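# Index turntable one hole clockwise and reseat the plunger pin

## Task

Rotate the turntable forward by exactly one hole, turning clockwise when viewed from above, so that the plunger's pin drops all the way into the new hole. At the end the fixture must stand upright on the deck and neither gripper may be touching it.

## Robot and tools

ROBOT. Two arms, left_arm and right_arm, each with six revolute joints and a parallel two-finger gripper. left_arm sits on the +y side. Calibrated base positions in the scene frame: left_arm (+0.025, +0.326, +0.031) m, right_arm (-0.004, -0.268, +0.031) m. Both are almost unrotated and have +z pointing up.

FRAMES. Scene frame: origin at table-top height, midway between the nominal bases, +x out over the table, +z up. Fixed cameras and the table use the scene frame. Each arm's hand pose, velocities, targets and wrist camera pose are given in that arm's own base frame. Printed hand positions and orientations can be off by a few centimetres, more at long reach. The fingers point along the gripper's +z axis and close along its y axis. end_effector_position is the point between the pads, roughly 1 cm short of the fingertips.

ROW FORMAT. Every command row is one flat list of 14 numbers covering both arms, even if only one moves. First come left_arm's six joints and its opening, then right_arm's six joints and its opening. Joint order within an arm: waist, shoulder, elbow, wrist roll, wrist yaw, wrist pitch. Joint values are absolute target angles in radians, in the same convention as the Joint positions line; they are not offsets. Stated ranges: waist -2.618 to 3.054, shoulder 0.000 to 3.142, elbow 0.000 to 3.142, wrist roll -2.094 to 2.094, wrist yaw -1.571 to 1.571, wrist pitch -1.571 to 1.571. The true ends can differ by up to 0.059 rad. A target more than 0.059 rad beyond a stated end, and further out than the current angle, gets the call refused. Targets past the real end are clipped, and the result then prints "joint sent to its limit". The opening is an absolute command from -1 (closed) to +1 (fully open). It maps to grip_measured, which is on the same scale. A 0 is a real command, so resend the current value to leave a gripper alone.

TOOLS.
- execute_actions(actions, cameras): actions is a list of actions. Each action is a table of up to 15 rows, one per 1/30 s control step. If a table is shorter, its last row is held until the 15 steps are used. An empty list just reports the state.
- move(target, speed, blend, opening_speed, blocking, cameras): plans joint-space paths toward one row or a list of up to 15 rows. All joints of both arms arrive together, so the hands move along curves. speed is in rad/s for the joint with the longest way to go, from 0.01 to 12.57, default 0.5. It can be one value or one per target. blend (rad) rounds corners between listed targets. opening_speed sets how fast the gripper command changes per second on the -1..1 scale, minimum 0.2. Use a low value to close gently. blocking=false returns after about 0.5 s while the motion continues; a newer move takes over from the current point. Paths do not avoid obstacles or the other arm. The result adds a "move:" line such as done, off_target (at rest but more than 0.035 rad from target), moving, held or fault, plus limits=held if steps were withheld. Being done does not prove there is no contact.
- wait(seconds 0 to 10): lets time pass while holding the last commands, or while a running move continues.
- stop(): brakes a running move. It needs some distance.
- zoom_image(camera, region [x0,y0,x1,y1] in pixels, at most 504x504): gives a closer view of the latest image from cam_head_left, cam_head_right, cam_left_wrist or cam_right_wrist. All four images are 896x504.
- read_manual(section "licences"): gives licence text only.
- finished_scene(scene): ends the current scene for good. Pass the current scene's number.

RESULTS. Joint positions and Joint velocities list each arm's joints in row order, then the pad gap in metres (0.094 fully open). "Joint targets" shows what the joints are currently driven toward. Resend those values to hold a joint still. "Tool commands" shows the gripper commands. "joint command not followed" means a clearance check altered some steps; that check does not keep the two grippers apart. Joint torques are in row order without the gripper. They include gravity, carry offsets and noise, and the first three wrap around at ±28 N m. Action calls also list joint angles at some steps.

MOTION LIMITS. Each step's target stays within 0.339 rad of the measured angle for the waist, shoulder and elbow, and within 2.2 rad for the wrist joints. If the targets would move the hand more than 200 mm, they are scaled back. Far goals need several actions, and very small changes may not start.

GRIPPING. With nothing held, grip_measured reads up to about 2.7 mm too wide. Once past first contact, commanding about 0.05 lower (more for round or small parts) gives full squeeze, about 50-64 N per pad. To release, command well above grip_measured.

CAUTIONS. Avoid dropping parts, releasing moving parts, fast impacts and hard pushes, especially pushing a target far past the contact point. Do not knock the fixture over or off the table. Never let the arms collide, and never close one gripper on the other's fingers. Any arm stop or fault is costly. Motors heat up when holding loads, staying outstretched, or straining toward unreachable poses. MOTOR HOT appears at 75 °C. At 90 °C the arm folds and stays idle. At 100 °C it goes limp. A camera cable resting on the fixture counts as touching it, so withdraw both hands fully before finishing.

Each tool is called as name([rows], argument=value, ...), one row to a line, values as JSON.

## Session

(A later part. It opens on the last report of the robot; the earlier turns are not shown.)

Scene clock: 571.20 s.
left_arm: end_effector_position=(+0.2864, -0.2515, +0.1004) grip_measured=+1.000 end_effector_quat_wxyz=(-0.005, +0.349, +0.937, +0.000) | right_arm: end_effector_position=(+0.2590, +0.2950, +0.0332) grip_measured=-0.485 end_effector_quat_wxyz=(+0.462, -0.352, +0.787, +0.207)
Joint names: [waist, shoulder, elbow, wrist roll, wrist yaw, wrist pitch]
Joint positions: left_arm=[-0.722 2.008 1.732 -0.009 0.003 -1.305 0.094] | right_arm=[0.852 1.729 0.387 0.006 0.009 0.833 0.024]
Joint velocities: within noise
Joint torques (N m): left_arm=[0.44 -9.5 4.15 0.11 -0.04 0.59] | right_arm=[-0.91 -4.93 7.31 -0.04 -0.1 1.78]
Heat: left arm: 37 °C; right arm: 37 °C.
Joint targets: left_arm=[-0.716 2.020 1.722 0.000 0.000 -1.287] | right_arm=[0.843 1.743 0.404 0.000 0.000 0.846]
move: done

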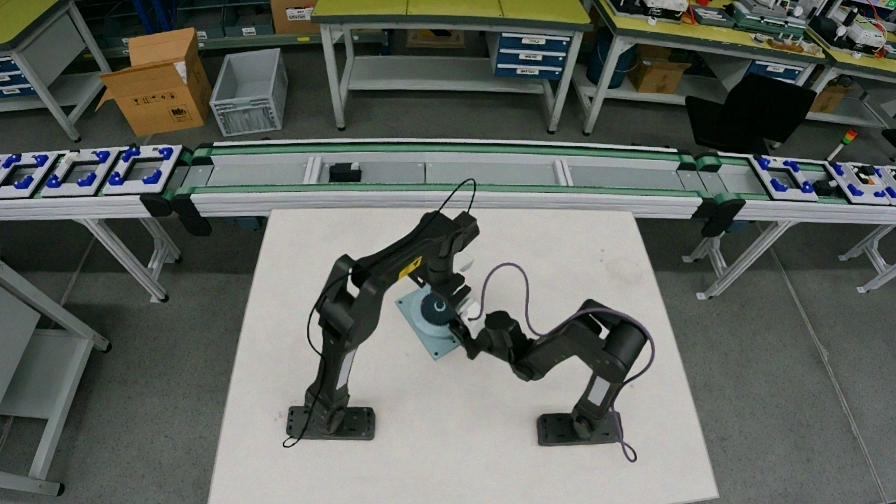

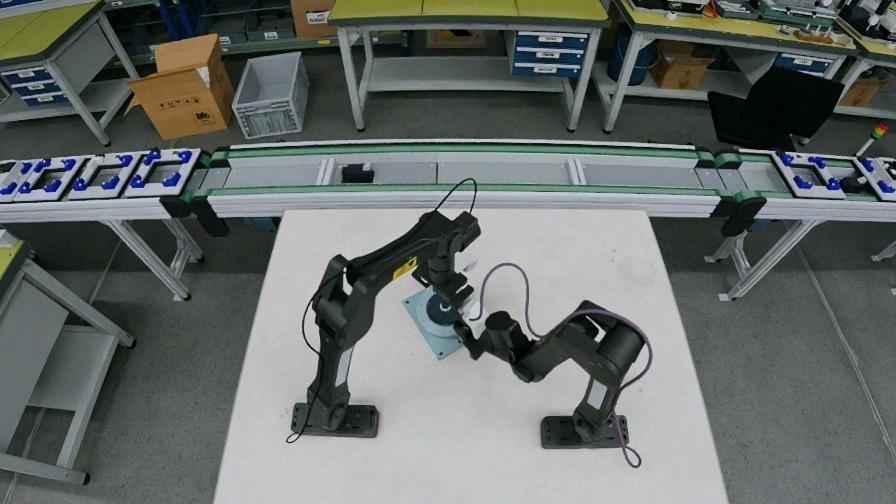

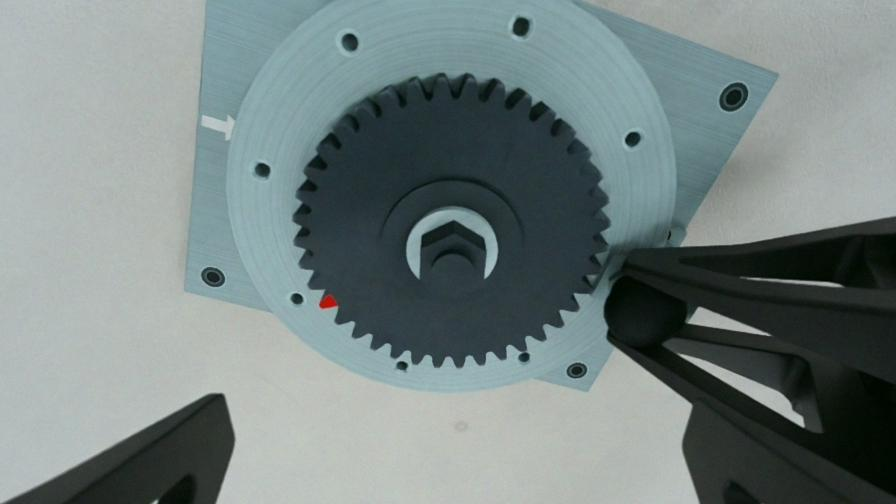

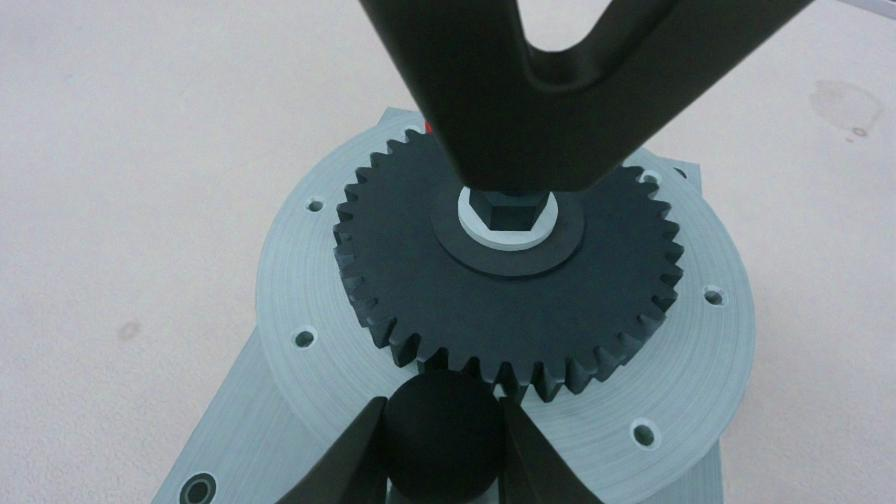

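zoom_image(camera="cam_left_wrist", region=[540, 200, 790, 410])

zoom_image(camera="cam_right_wrist", region=[320, 320, 580, 504])

Scaled by 2.016 from the camera's 896x504 image, which has a finer 1280x720 frame.

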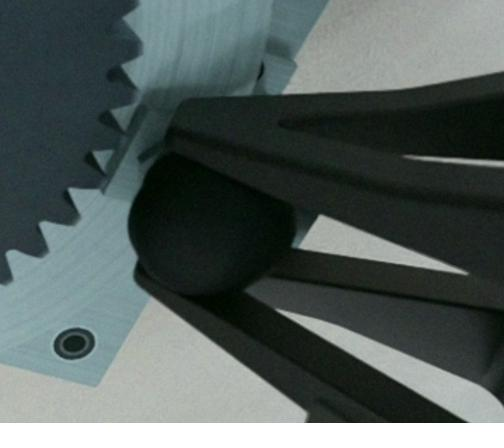

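Scaled by 1.938 from the camera's 896x504 image, which has a finer 1280x720 frame.

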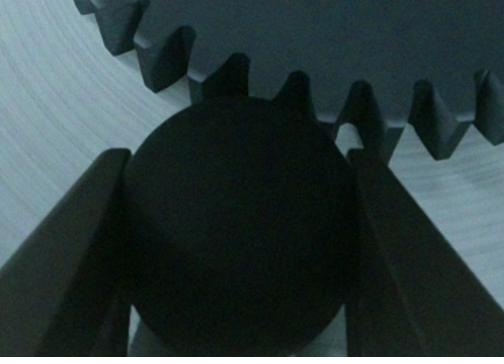

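move(target=[-0.716, 2.02, 1.722, 0.0, 0.0, -1.287, 1.0, 0.843, 1.690, 0.408, 0.0, 0.0, 0.788, -0.6], speed=0.15)

Scene clock: 597.47 s.
left_arm: end_effector_position=(+0.2864, -0.2515, +0.1004) grip_measured=+1.000 end_effector_quat_wxyz=(-0.005, +0.349, +0.937, +0.000) | right_arm: end_effector_position=(+0.2589, +0.2948, +0.0333) grip_measured=-0.486 end_effector_quat_wxyz=(+0.457, -0.353, +0.790, +0.205)
Joint names: [waist, shoulder, elbow, wrist roll, wrist yaw, wrist pitch]
Joint positions: left_arm=[-0.722 2.008 1.732 -0.009 0.003 -1.305 0.094] | right_arm=[0.852 1.717 0.394 0.006 0.009 0.802 0.024]
Joint velocities: within noise
Joint torques (N m): left_arm=[0.46 -9.5 4.15 0.11 -0.03 0.58] | right_arm=[-0.95 -8.2 7.08 -0.05 -0.11 1.53]
Heat: left arm: 37 °C; right arm: 38 °C.
Joint targets: left_arm=[-0.716 2.020 1.722 0.000 0.000 -1.287] | right_arm=[0.843 1.690 0.408 0.000 0.000 0.788]
move: done

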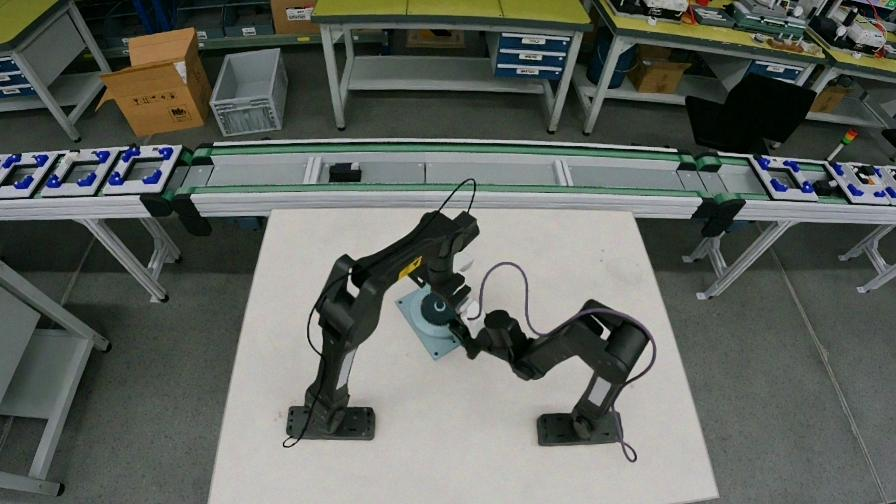

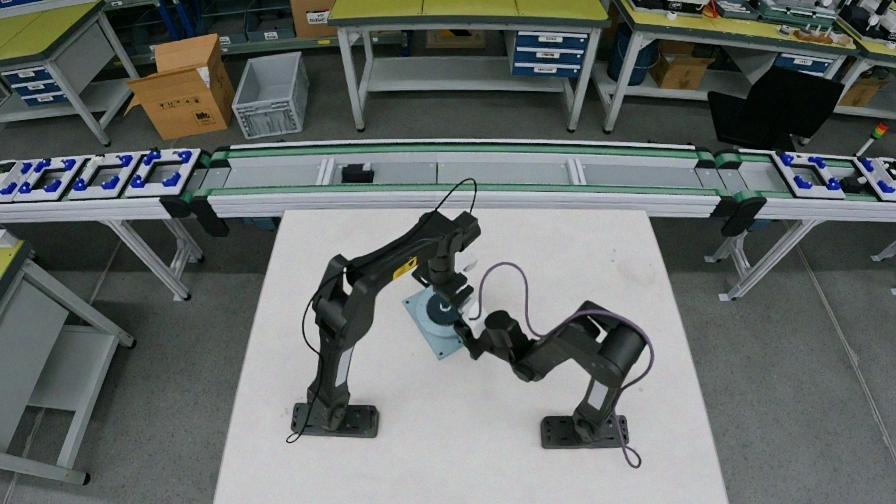

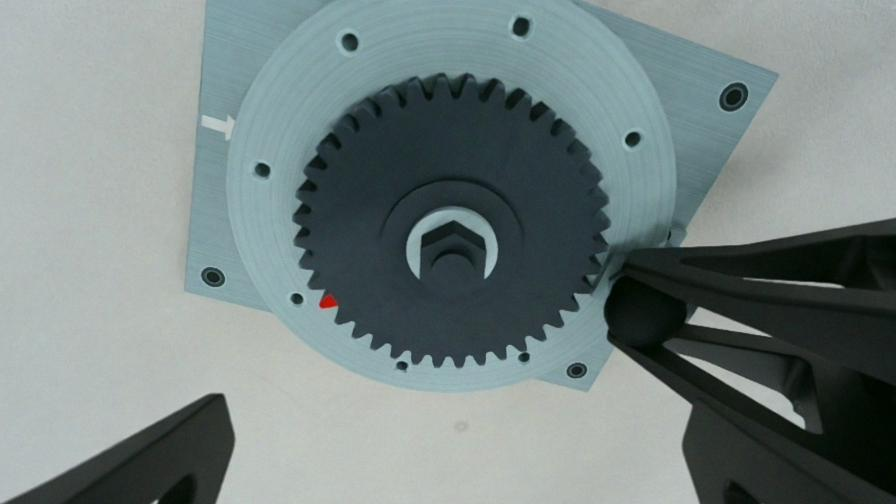

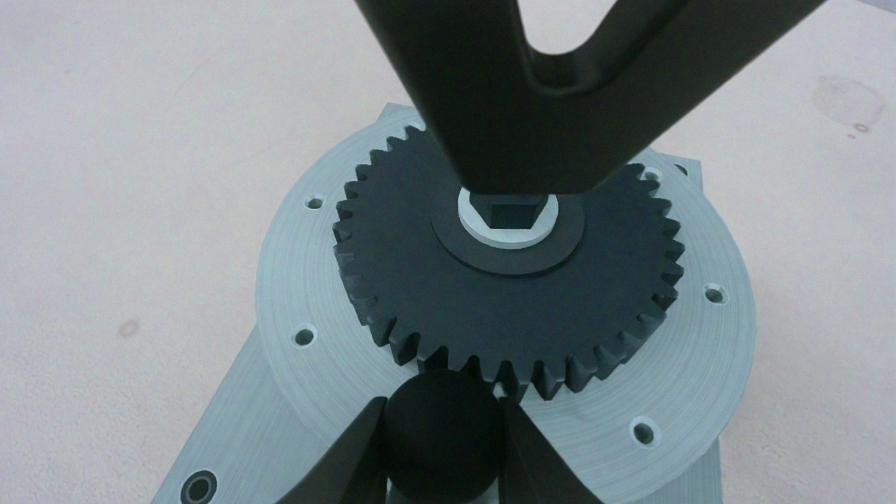

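move(target=[-0.716, 2.02, 1.722, 0.0, 0.0, -1.287, 1.0, 0.843, 1.650, 0.430, 0.0, 0.0, 0.83, -0.6], speed=0.15, cameras=["cam_left_wrist", "cam_right_wrist"])

Scene clock: 622.90 s.
left_arm: end_effector_position=(+0.2864, -0.2515, +0.1004) grip_measured=+1.000 end_effector_quat_wxyz=(-0.005, +0.349, +0.937, +0.000) | right_arm: end_effector_position=(+0.2593, +0.2953, +0.0347) grip_measured=-0.486 end_effector_quat_wxyz=(+0.454, -0.354, +0.792, +0.203)
Joint names: [waist, shoulder, elbow, wrist roll, wrist yaw, wrist pitch]
Joint positions: left_arm=[-0.722 2.008 1.732 -0.009 0.003 -1.305 0.094] | right_arm=[0.852 1.703 0.405 0.006 0.009 0.767 0.024]
Joint velocities: within noise
Joint torques (N m): left_arm=[0.44 -9.51 4.18 0.11 -0.03 0.59] | right_arm=[-0.88 -10.32 8.34 -0.04 -0.1 2.2]
Heat: left arm: 38 °C; right arm: 38 °C.
Joint targets: left_arm=[-0.716 2.020 1.722 0.000 0.000 -1.287] | right_arm=[0.843 1.650 0.430 0.000 0.000 0.830]
move: off_target (right_arm); right_arm: the wrist pitch is farthest, 0.063 rad from its target
Images, in order (width x height): cam_left_wrist 896x504, cam_right_wrist 896x504.

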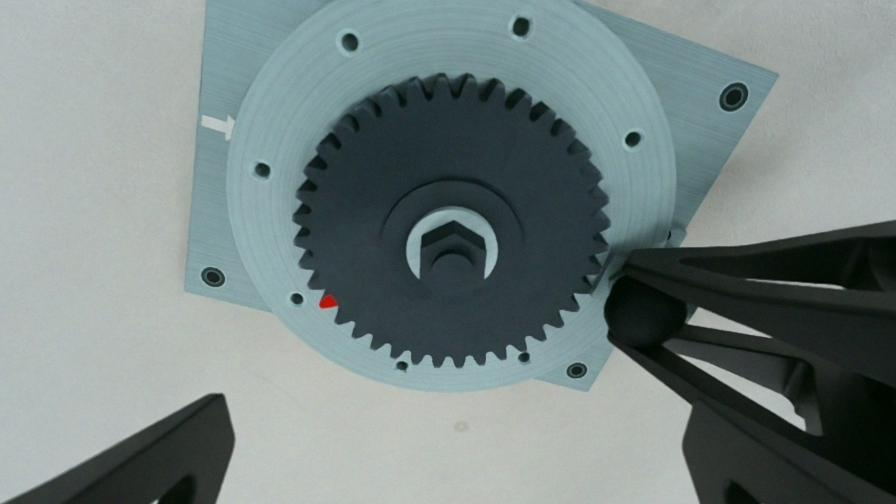

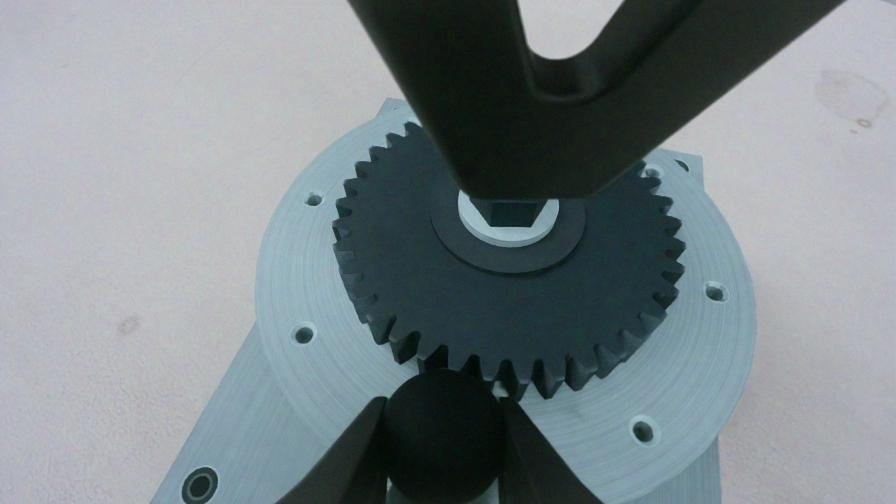

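move(target=[-0.716, 2.02, 1.722, 0.0, 0.0, -1.287, 1.0, 0.843, 1.600, 0.460, 0.0, 0.0, 0.90, -0.6], speed=0.15, cameras=["cam_left_wrist", "cam_right_wrist"])

Scene clock: 629.93 s.
left_arm: end_effector_position=(+0.2870, -0.2508, +0.1004) grip_measured=+1.000 end_effector_quat_wxyz=(-0.005, +0.348, +0.937, +0.001) | right_arm: end_effector_position=(+0.2598, +0.2959, +0.0391) grip_measured=-0.486 end_effector_quat_wxyz=(+0.454, -0.354, +0.792, +0.203)
Joint names: [waist, shoulder, elbow, wrist roll, wrist yaw, wrist pitch]
Joint positions: left_arm=[-0.72 2.008 1.732 -0.009 0.001 -1.305 0.094] | right_arm=[0.852 1.682 0.413 0.005 0.009 0.738 0.024]
Joint velocities: within noise
Joint torques (N m): left_arm=[0.32 -9.51 4.22 0.11 -0.01 0.6] | right_arm=[-0.92 -12.53 10.65 -0.02 -0.1 3.12]
Heat: left arm: 38 °C; right arm: 39 °C.
Joint targets: left_arm=[-0.716 2.020 1.722 0.000 0.000 -1.287] | right_arm=[0.843 1.600 0.460 0.000 0.000 0.900]
move: off_target (right_arm); right_arm: the wrist pitch is farthest, 0.162 rad from its target
Images, in order (width x height): cam_left_wrist 896x504, cam_right_wrist 896x504.

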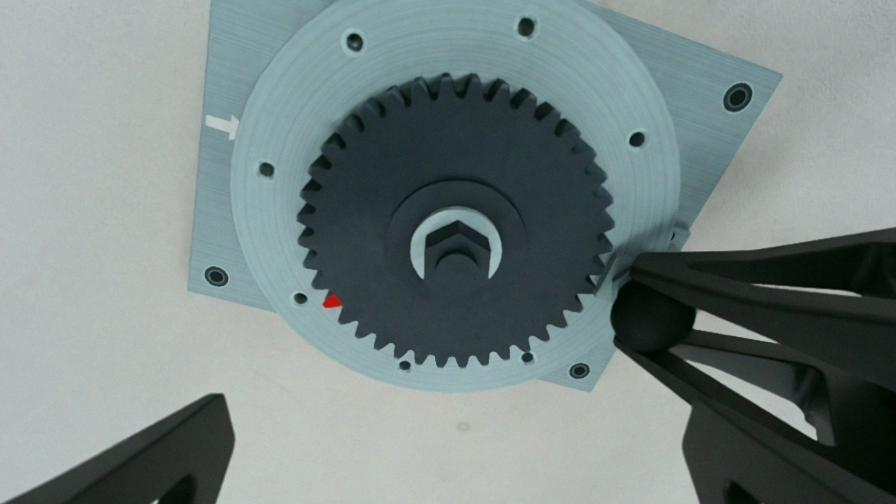

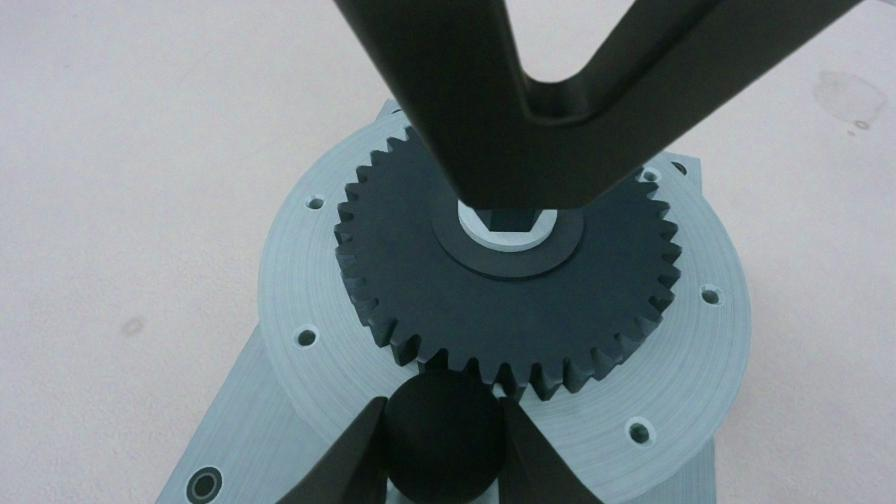

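move(target=[-0.716, 2.004, 1.925, 0.0, 0.0, -1.491, 1.0, 0.843, 1.600, 0.460, 0.0, 0.0, 0.90, -0.6], speed=0.3, cameras=["cam_head_left", "cam_head_right", "cam_left_wrist", "cam_right_wrist"])

Scene clock: 753.07 s.
left_arm: end_effector_position=(+0.2851, -0.2491, +0.1426) grip_measured=+1.000 end_effector_quat_wxyz=(-0.006, +0.348, +0.937, +0.001) | right_arm: end_effector_position=(+0.2598, +0.2958, +0.0390) grip_measured=-0.486 end_effector_quat_wxyz=(+0.454, -0.354, +0.792, +0.203)
Joint names: [waist, shoulder, elbow, wrist roll, wrist yaw, wrist pitch]
Joint positions: left_arm=[-0.72 2.008 1.9 -0.008 0.001 -1.474 0.094] | right_arm=[0.852 1.682 0.413 0.005 0.009 0.738 0.024]
Joint velocities: within noise
Joint torques (N m): left_arm=[0.34 -10.95 6.84 0.11 -0.01 0.19] | right_arm=[-0.95 -12.53 10.65 -0.04 -0.12 3.11]
Heat: left arm: 38 °C; right arm: 62 °C.
Joint targets: left_arm=[-0.716 2.004 1.925 0.000 0.000 -1.491] | right_arm=[0.843 1.600 0.460 0.000 0.000 0.900]
move: off_target (right_arm); right_arm: the wrist pitch is farthest, 0.162 rad from its target

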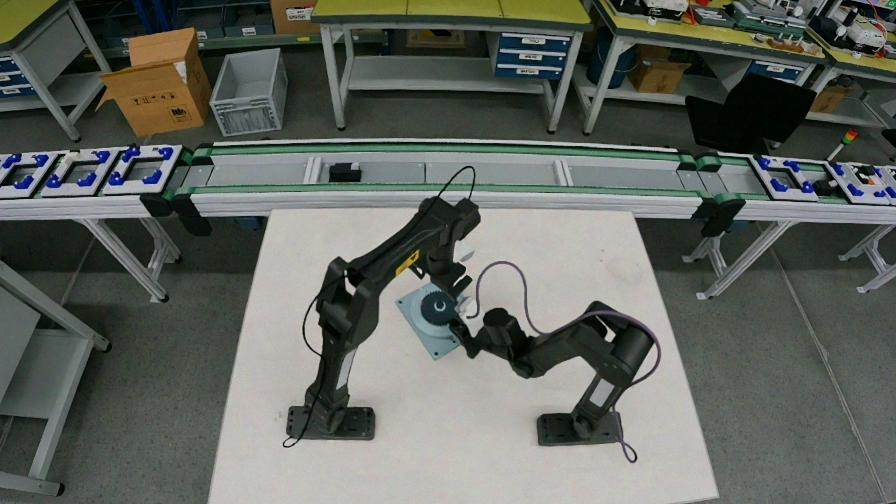

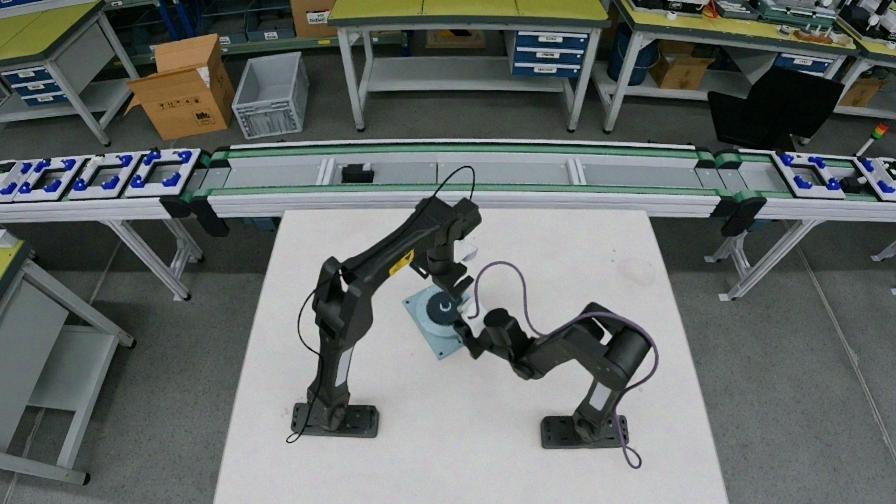

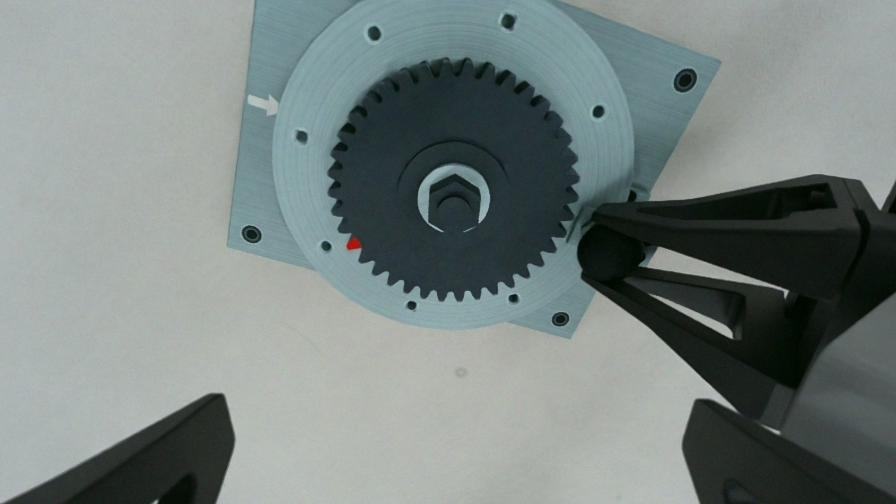

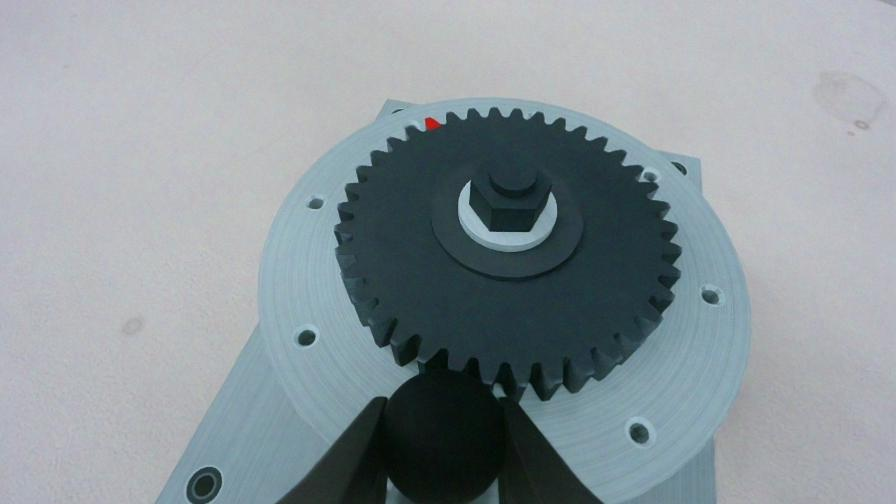

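move(target=[-0.716, 2.004, 1.925, 0.0, 0.0, -1.491, 1.0, 0.843, 1.730, 0.392, 0.0, 0.0, 0.836, -0.6], speed=0.2, cameras=["cam_left_wrist", "cam_right_wrist"])

Scene clock: 760.20 s.
left_arm: end_effector_position=(+0.2849, -0.2489, +0.1426) grip_measured=+1.000 end_effector_quat_wxyz=(-0.006, +0.348, +0.937, +0.002) | right_arm: end_effector_position=(+0.2591, +0.2951, +0.0337) grip_measured=-0.486 end_effector_quat_wxyz=(+0.458, -0.353, +0.790, +0.205)
Joint names: [waist, shoulder, elbow, wrist roll, wrist yaw, wrist pitch]
Joint positions: left_arm=[-0.72 2.008 1.9 -0.008 0.001 -1.476 0.094] | right_arm=[0.852 1.717 0.395 0.005 0.009 0.801 0.024]
Joint velocities: within noise
Joint torques (N m): left_arm=[0.32 -10.95 6.86 0.11 -0.01 0.19] | right_arm=[-0.96 -5.03 5.41 -0.04 -0.09 1.95]
Heat: left arm: 38 °C; right arm: 62 °C.
Joint targets: left_arm=[-0.716 2.004 1.925 0.000 0.000 -1.491] | right_arm=[0.843 1.730 0.392 0.000 0.000 0.836]
move: done
Images, in order (width x height): cam_left_wrist 896x504, cam_right_wrist 896x504.

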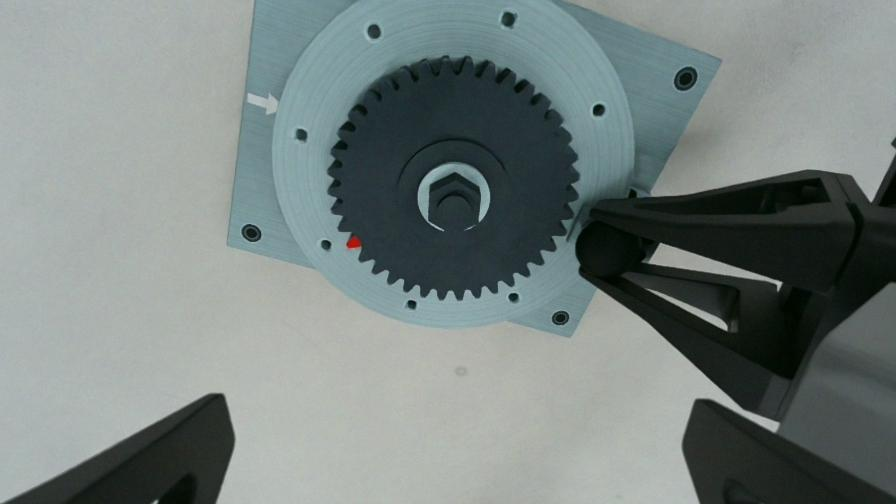

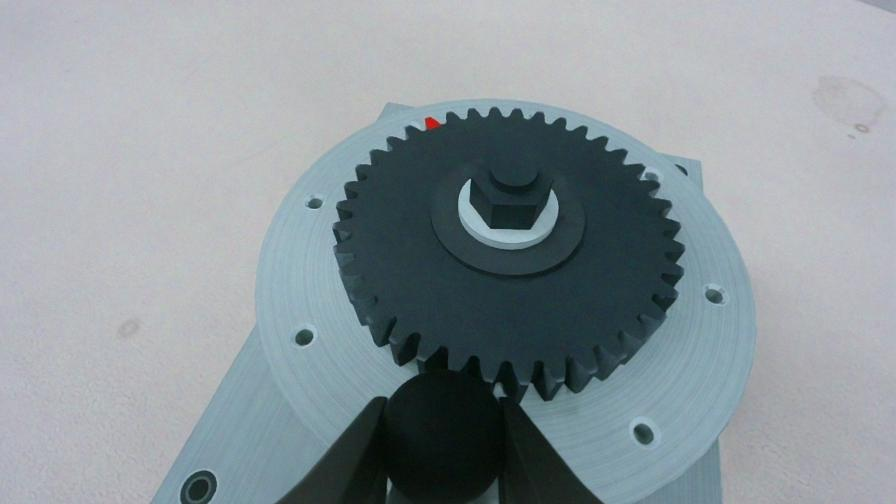

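zoom_image(camera="cam_right_wrist", region=[420, 130, 610, 290])

zoom_image(camera="cam_left_wrist", region=[380, 130, 520, 260])

Scaled by 2.653 from the camera's 896x504 image, which has a finer 1280x720 frame.

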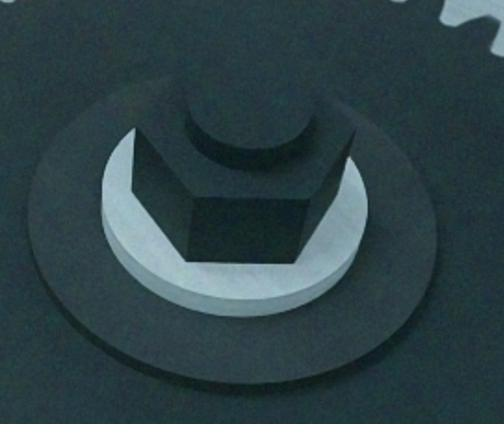

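Scaled by 3.600 from the camera's 896x504 image, which has a finer 1280x720 frame.

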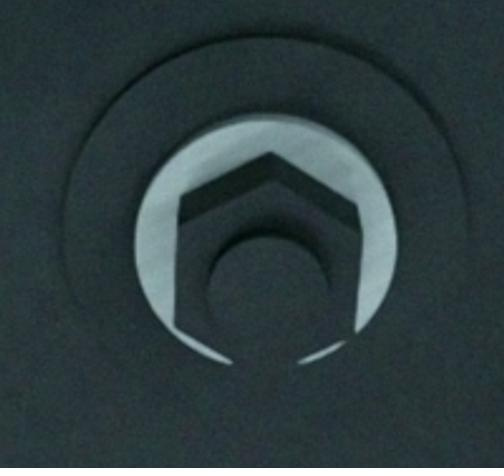

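move([
  [-0.716, 2.004, 1.925, 0.0, 0.0, -1.491, -0.28, 0.843, 1.730, 0.392, 0.0, 0.0, 0.836, 0.2],
  [-0.716, 2.004, 1.925, 0.0, 0.0, -1.491, -0.28, 0.855, 1.380, 0.210, 0.0, 0.0, 0.645, 0.2],
  [-0.716, 2.004, 1.925, 0.0, 0.0, -1.491, -0.28, 1.032, 1.632, 0.090, 0.10, 0.285, 1.182, 0.2],
], speed=[0.3, 0.5, 0.5], opening_speed=1.0)

Scene clock: 930.40 s.
left_arm: end_effector_position=(+0.2849, -0.2489, +0.1426) grip_measured=-0.278 end_effector_quat_wxyz=(-0.006, +0.348, +0.937, +0.002) | right_arm: end_effector_position=(+0.2122, +0.2592, +0.0563) grip_measured=+0.198 end_effector_quat_wxyz=(+0.539, -0.299, +0.760, +0.205)
Joint names: [waist, shoulder, elbow, wrist roll, wrist yaw, wrist pitch]
Joint positions: left_arm=[-0.72 2.008 1.9 -0.008 0.001 -1.476 0.034] | right_arm=[1.024 1.621 0.097 0.087 0.269 1.169 0.056]
Joint velocities: within noise
Joint torques (N m): left_arm=[0.27 -10.91 6.82 0.11 -0.03 0.19] | right_arm=[0.75 -3.23 3.9 0.15 0.19 1.85]
Heat: left arm: 40 °C; right arm: 50 °C.
Joint targets: left_arm=[-0.716 2.004 1.925 0.000 0.000 -1.491] | right_arm=[1.032 1.632 0.090 0.100 0.285 1.182]
move: done

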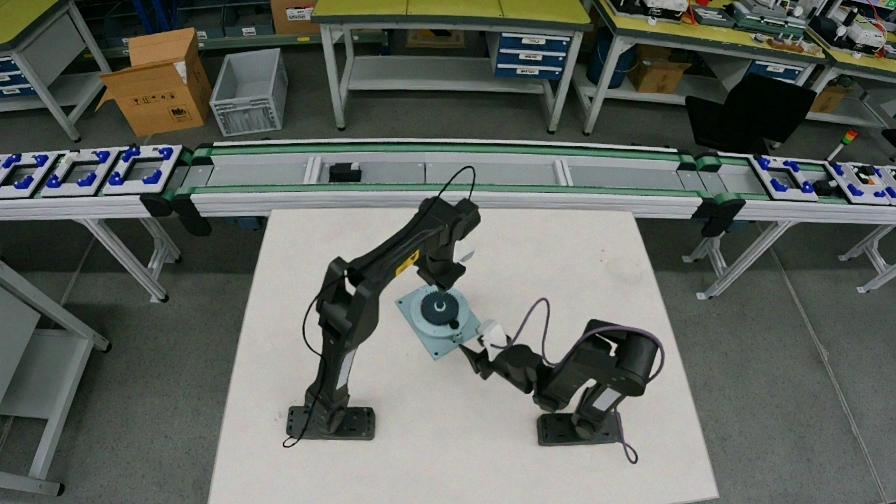

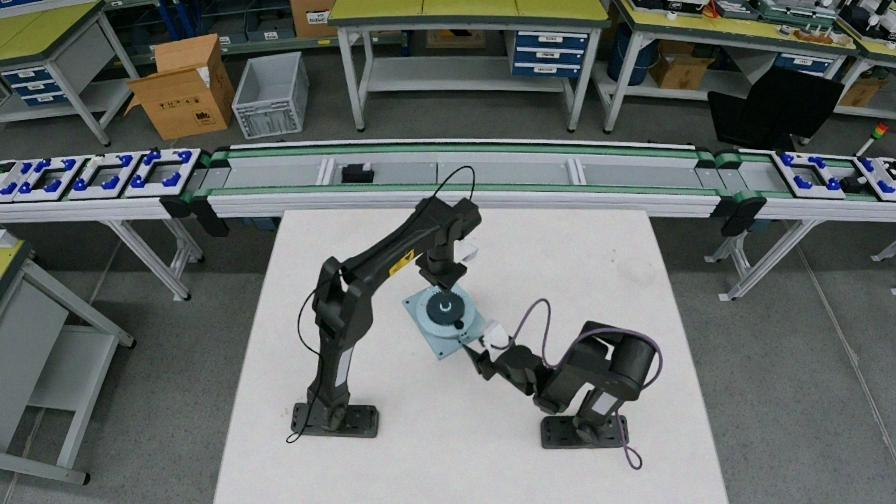

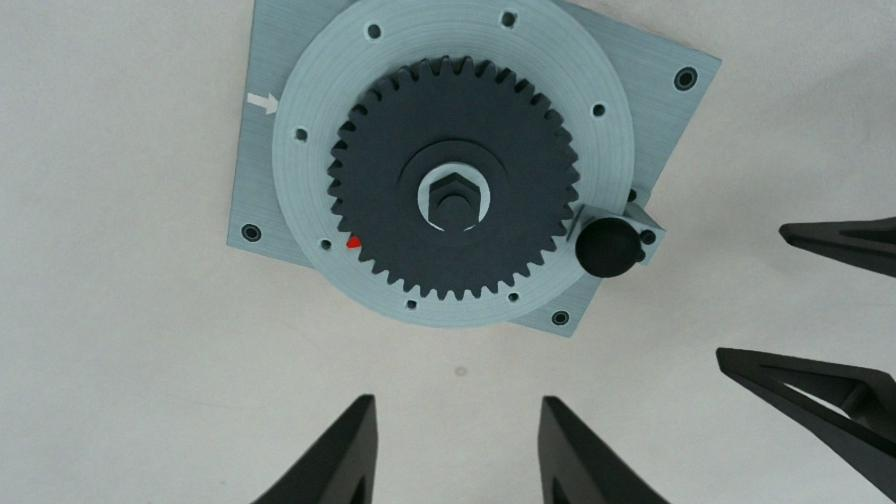

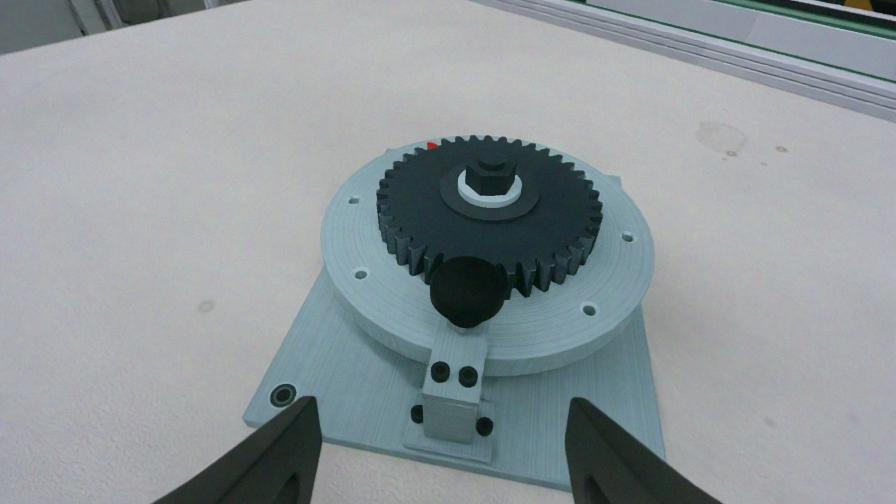

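zoom_image(camera="cam_right_wrist", region=[380, 230, 540, 470])

zoom_image(camera="cam_right_wrist", region=[300, 120, 680, 500])

Scaled by 2.100 from the camera's 896x504 image, which has a finer 1280x720 frame.

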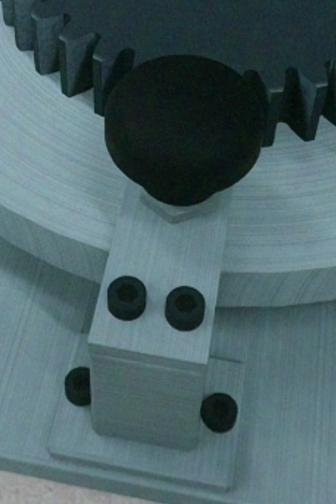

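Scaled by 1.326 from the camera's 896x504 image, which has a finer 1280x720 frame.

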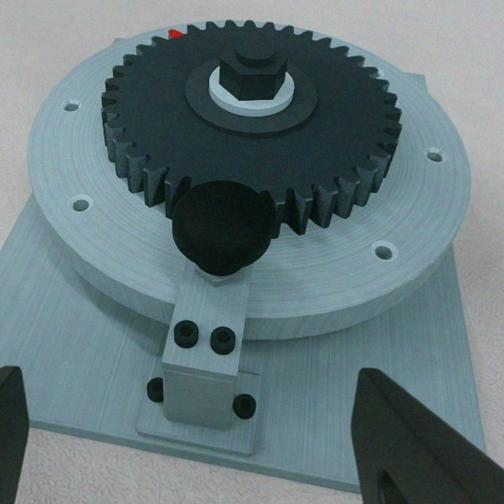

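move(target=[-0.716, 2.004, 1.925, 0.0, 0.0, -1.491, -0.28, 0.957, 1.941, 0.331, 0.10, 0.285, 1.272, 0.2], speed=0.3, cameras=["cam_left_wrist", "cam_right_wrist"])

Scene clock: 970.40 s.
left_arm: end_effector_position=(+0.2849, -0.2489, +0.1426) grip_measured=-0.278 end_effector_quat_wxyz=(-0.006, +0.348, +0.937, +0.002) | right_arm: end_effector_position=(+0.2604, +0.2941, +0.0355) grip_measured=+0.198 end_effector_quat_wxyz=(+0.545, -0.275, +0.769, +0.189)
Joint names: [waist, shoulder, elbow, wrist roll, wrist yaw, wrist pitch]
Joint positions: left_arm=[-0.72 2.008 1.9 -0.008 0.001 -1.476 0.034] | right_arm=[0.965 1.925 0.319 0.089 0.271 1.252 0.056]
Joint velocities: within noise
Joint torques (N m): left_arm=[0.32 -10.92 6.84 0.11 -0.02 0.2] | right_arm=[-0.79 -5.18 5.19 0.13 0.17 1.89]
Heat: left arm: 40 °C; right arm: 47 °C.
Joint targets: left_arm=[-0.716 2.004 1.925 0.000 0.000 -1.491] | right_arm=[0.957 1.941 0.331 0.100 0.285 1.272]
move: done
Images, in order (width x height): cam_left_wrist 896x504, cam_right_wrist 896x504.

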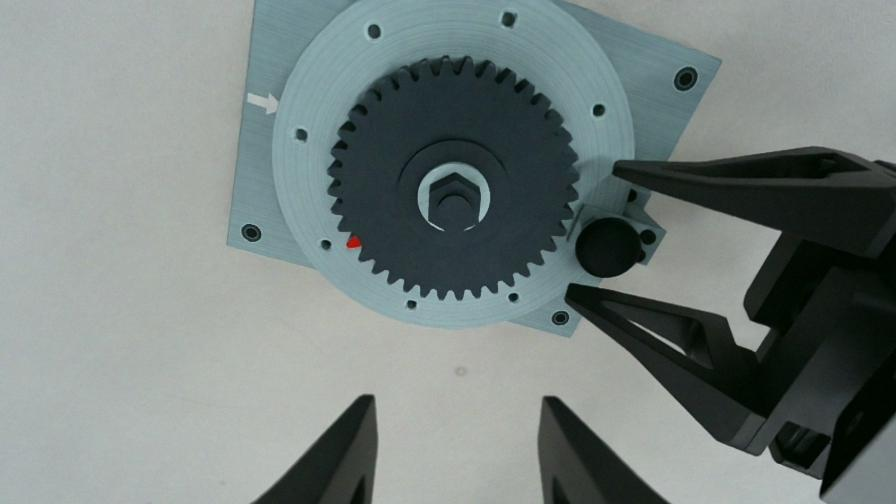

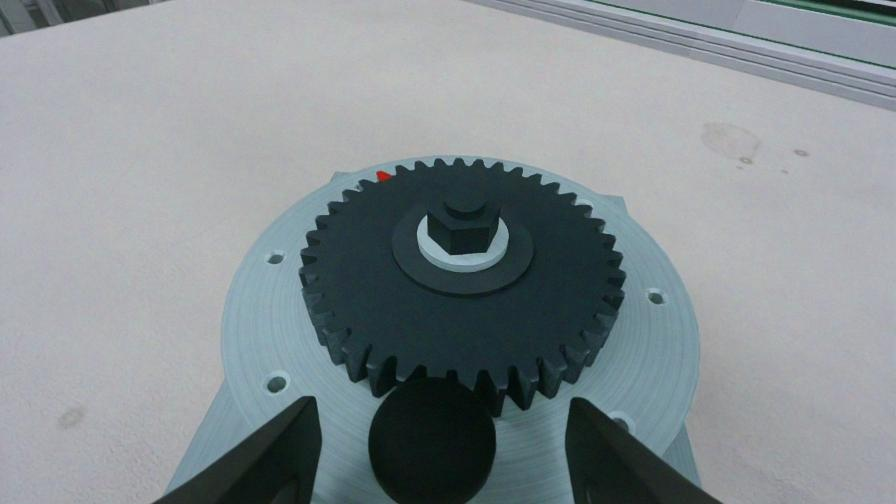

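move(target=[-0.716, 2.004, 1.925, 0.0, 0.0, -1.491, -0.28, 0.983, 1.941, 0.331, 0.10, 0.285, 1.272, 0.2], speed=0.3, cameras=["cam_right_wrist"])

Scene clock: 979.20 s.
left_arm: end_effector_position=(+0.2849, -0.2489, +0.1426) grip_measured=-0.278 end_effector_quat_wxyz=(-0.006, +0.348, +0.937, +0.002) | right_arm: end_effector_position=(+0.2575, +0.2967, +0.0355) grip_measured=+0.198 end_effector_quat_wxyz=(+0.544, -0.279, +0.767, +0.192)
Joint names: [waist, shoulder, elbow, wrist roll, wrist yaw, wrist pitch]
Joint positions: left_arm=[-0.72 2.008 1.9 -0.008 0.001 -1.476 0.034] | right_arm=[0.975 1.925 0.319 0.089 0.271 1.252 0.056]
Joint velocities: within noise
Joint torques (N m): left_arm=[0.32 -10.93 6.83 0.11 -0.03 0.19] | right_arm=[0.66 -5.19 5.14 0.12 0.19 1.88]
Heat: left arm: 41 °C; right arm: 48 °C.
Joint targets: left_arm=[-0.716 2.004 1.925 0.000 0.000 -1.491] | right_arm=[0.983 1.941 0.331 0.100 0.285 1.272]
move: done
Images, in order (width x height): cam_right_wrist 896x504.

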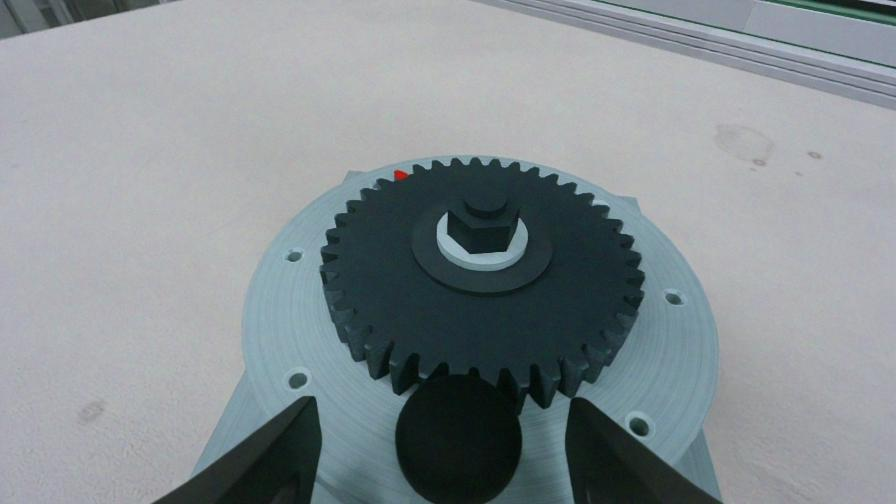

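move(target=[-0.716, 2.004, 1.925, 0.0, 0.0, -1.491, -0.28, 0.961, 1.941, 0.331, 0.10, 0.285, 1.272, 0.2], speed=0.3, cameras=["cam_right_wrist"])

Scene clock: 984.80 s.
left_arm: end_effector_position=(+0.2849, -0.2489, +0.1426) grip_measured=-0.278 end_effector_quat_wxyz=(-0.006, +0.348, +0.937, +0.002) | right_arm: end_effector_position=(+0.2592, +0.2952, +0.0355) grip_measured=+0.198 end_effector_quat_wxyz=(+0.545, -0.276, +0.768, +0.191)
Joint names: [waist, shoulder, elbow, wrist roll, wrist yaw, wrist pitch]
Joint positions: left_arm=[-0.72 2.008 1.9 -0.008 0.001 -1.476 0.034] | right_arm=[0.969 1.925 0.319 0.089 0.271 1.252 0.056]
Joint velocities: within noise
Joint torques (N m): left_arm=[0.29 -10.93 6.84 0.11 -0.02 0.19] | right_arm=[-0.9 -5.23 5.18 0.14 0.19 1.89]
Heat: left arm: 41 °C; right arm: 48 °C.
Joint targets: left_arm=[-0.716 2.004 1.925 0.000 0.000 -1.491] | right_arm=[0.961 1.941 0.331 0.100 0.285 1.272]
move: done
Images, in order (width x height): cam_right_wrist 896x504.

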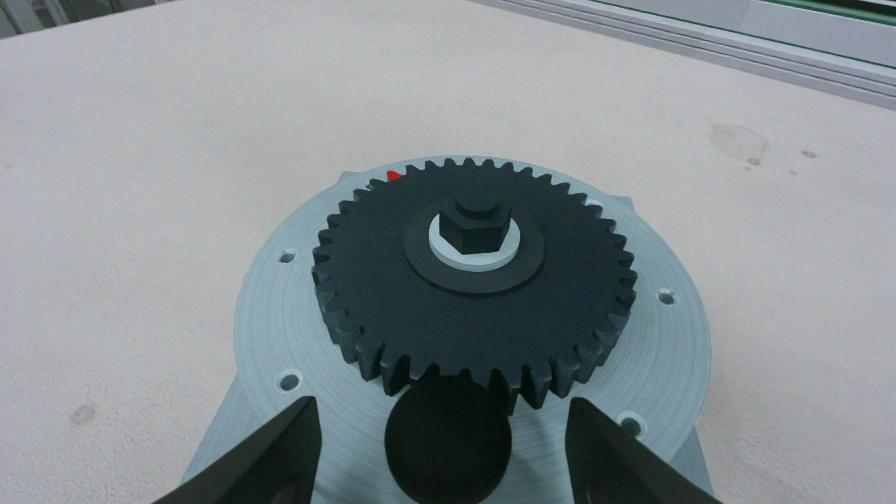

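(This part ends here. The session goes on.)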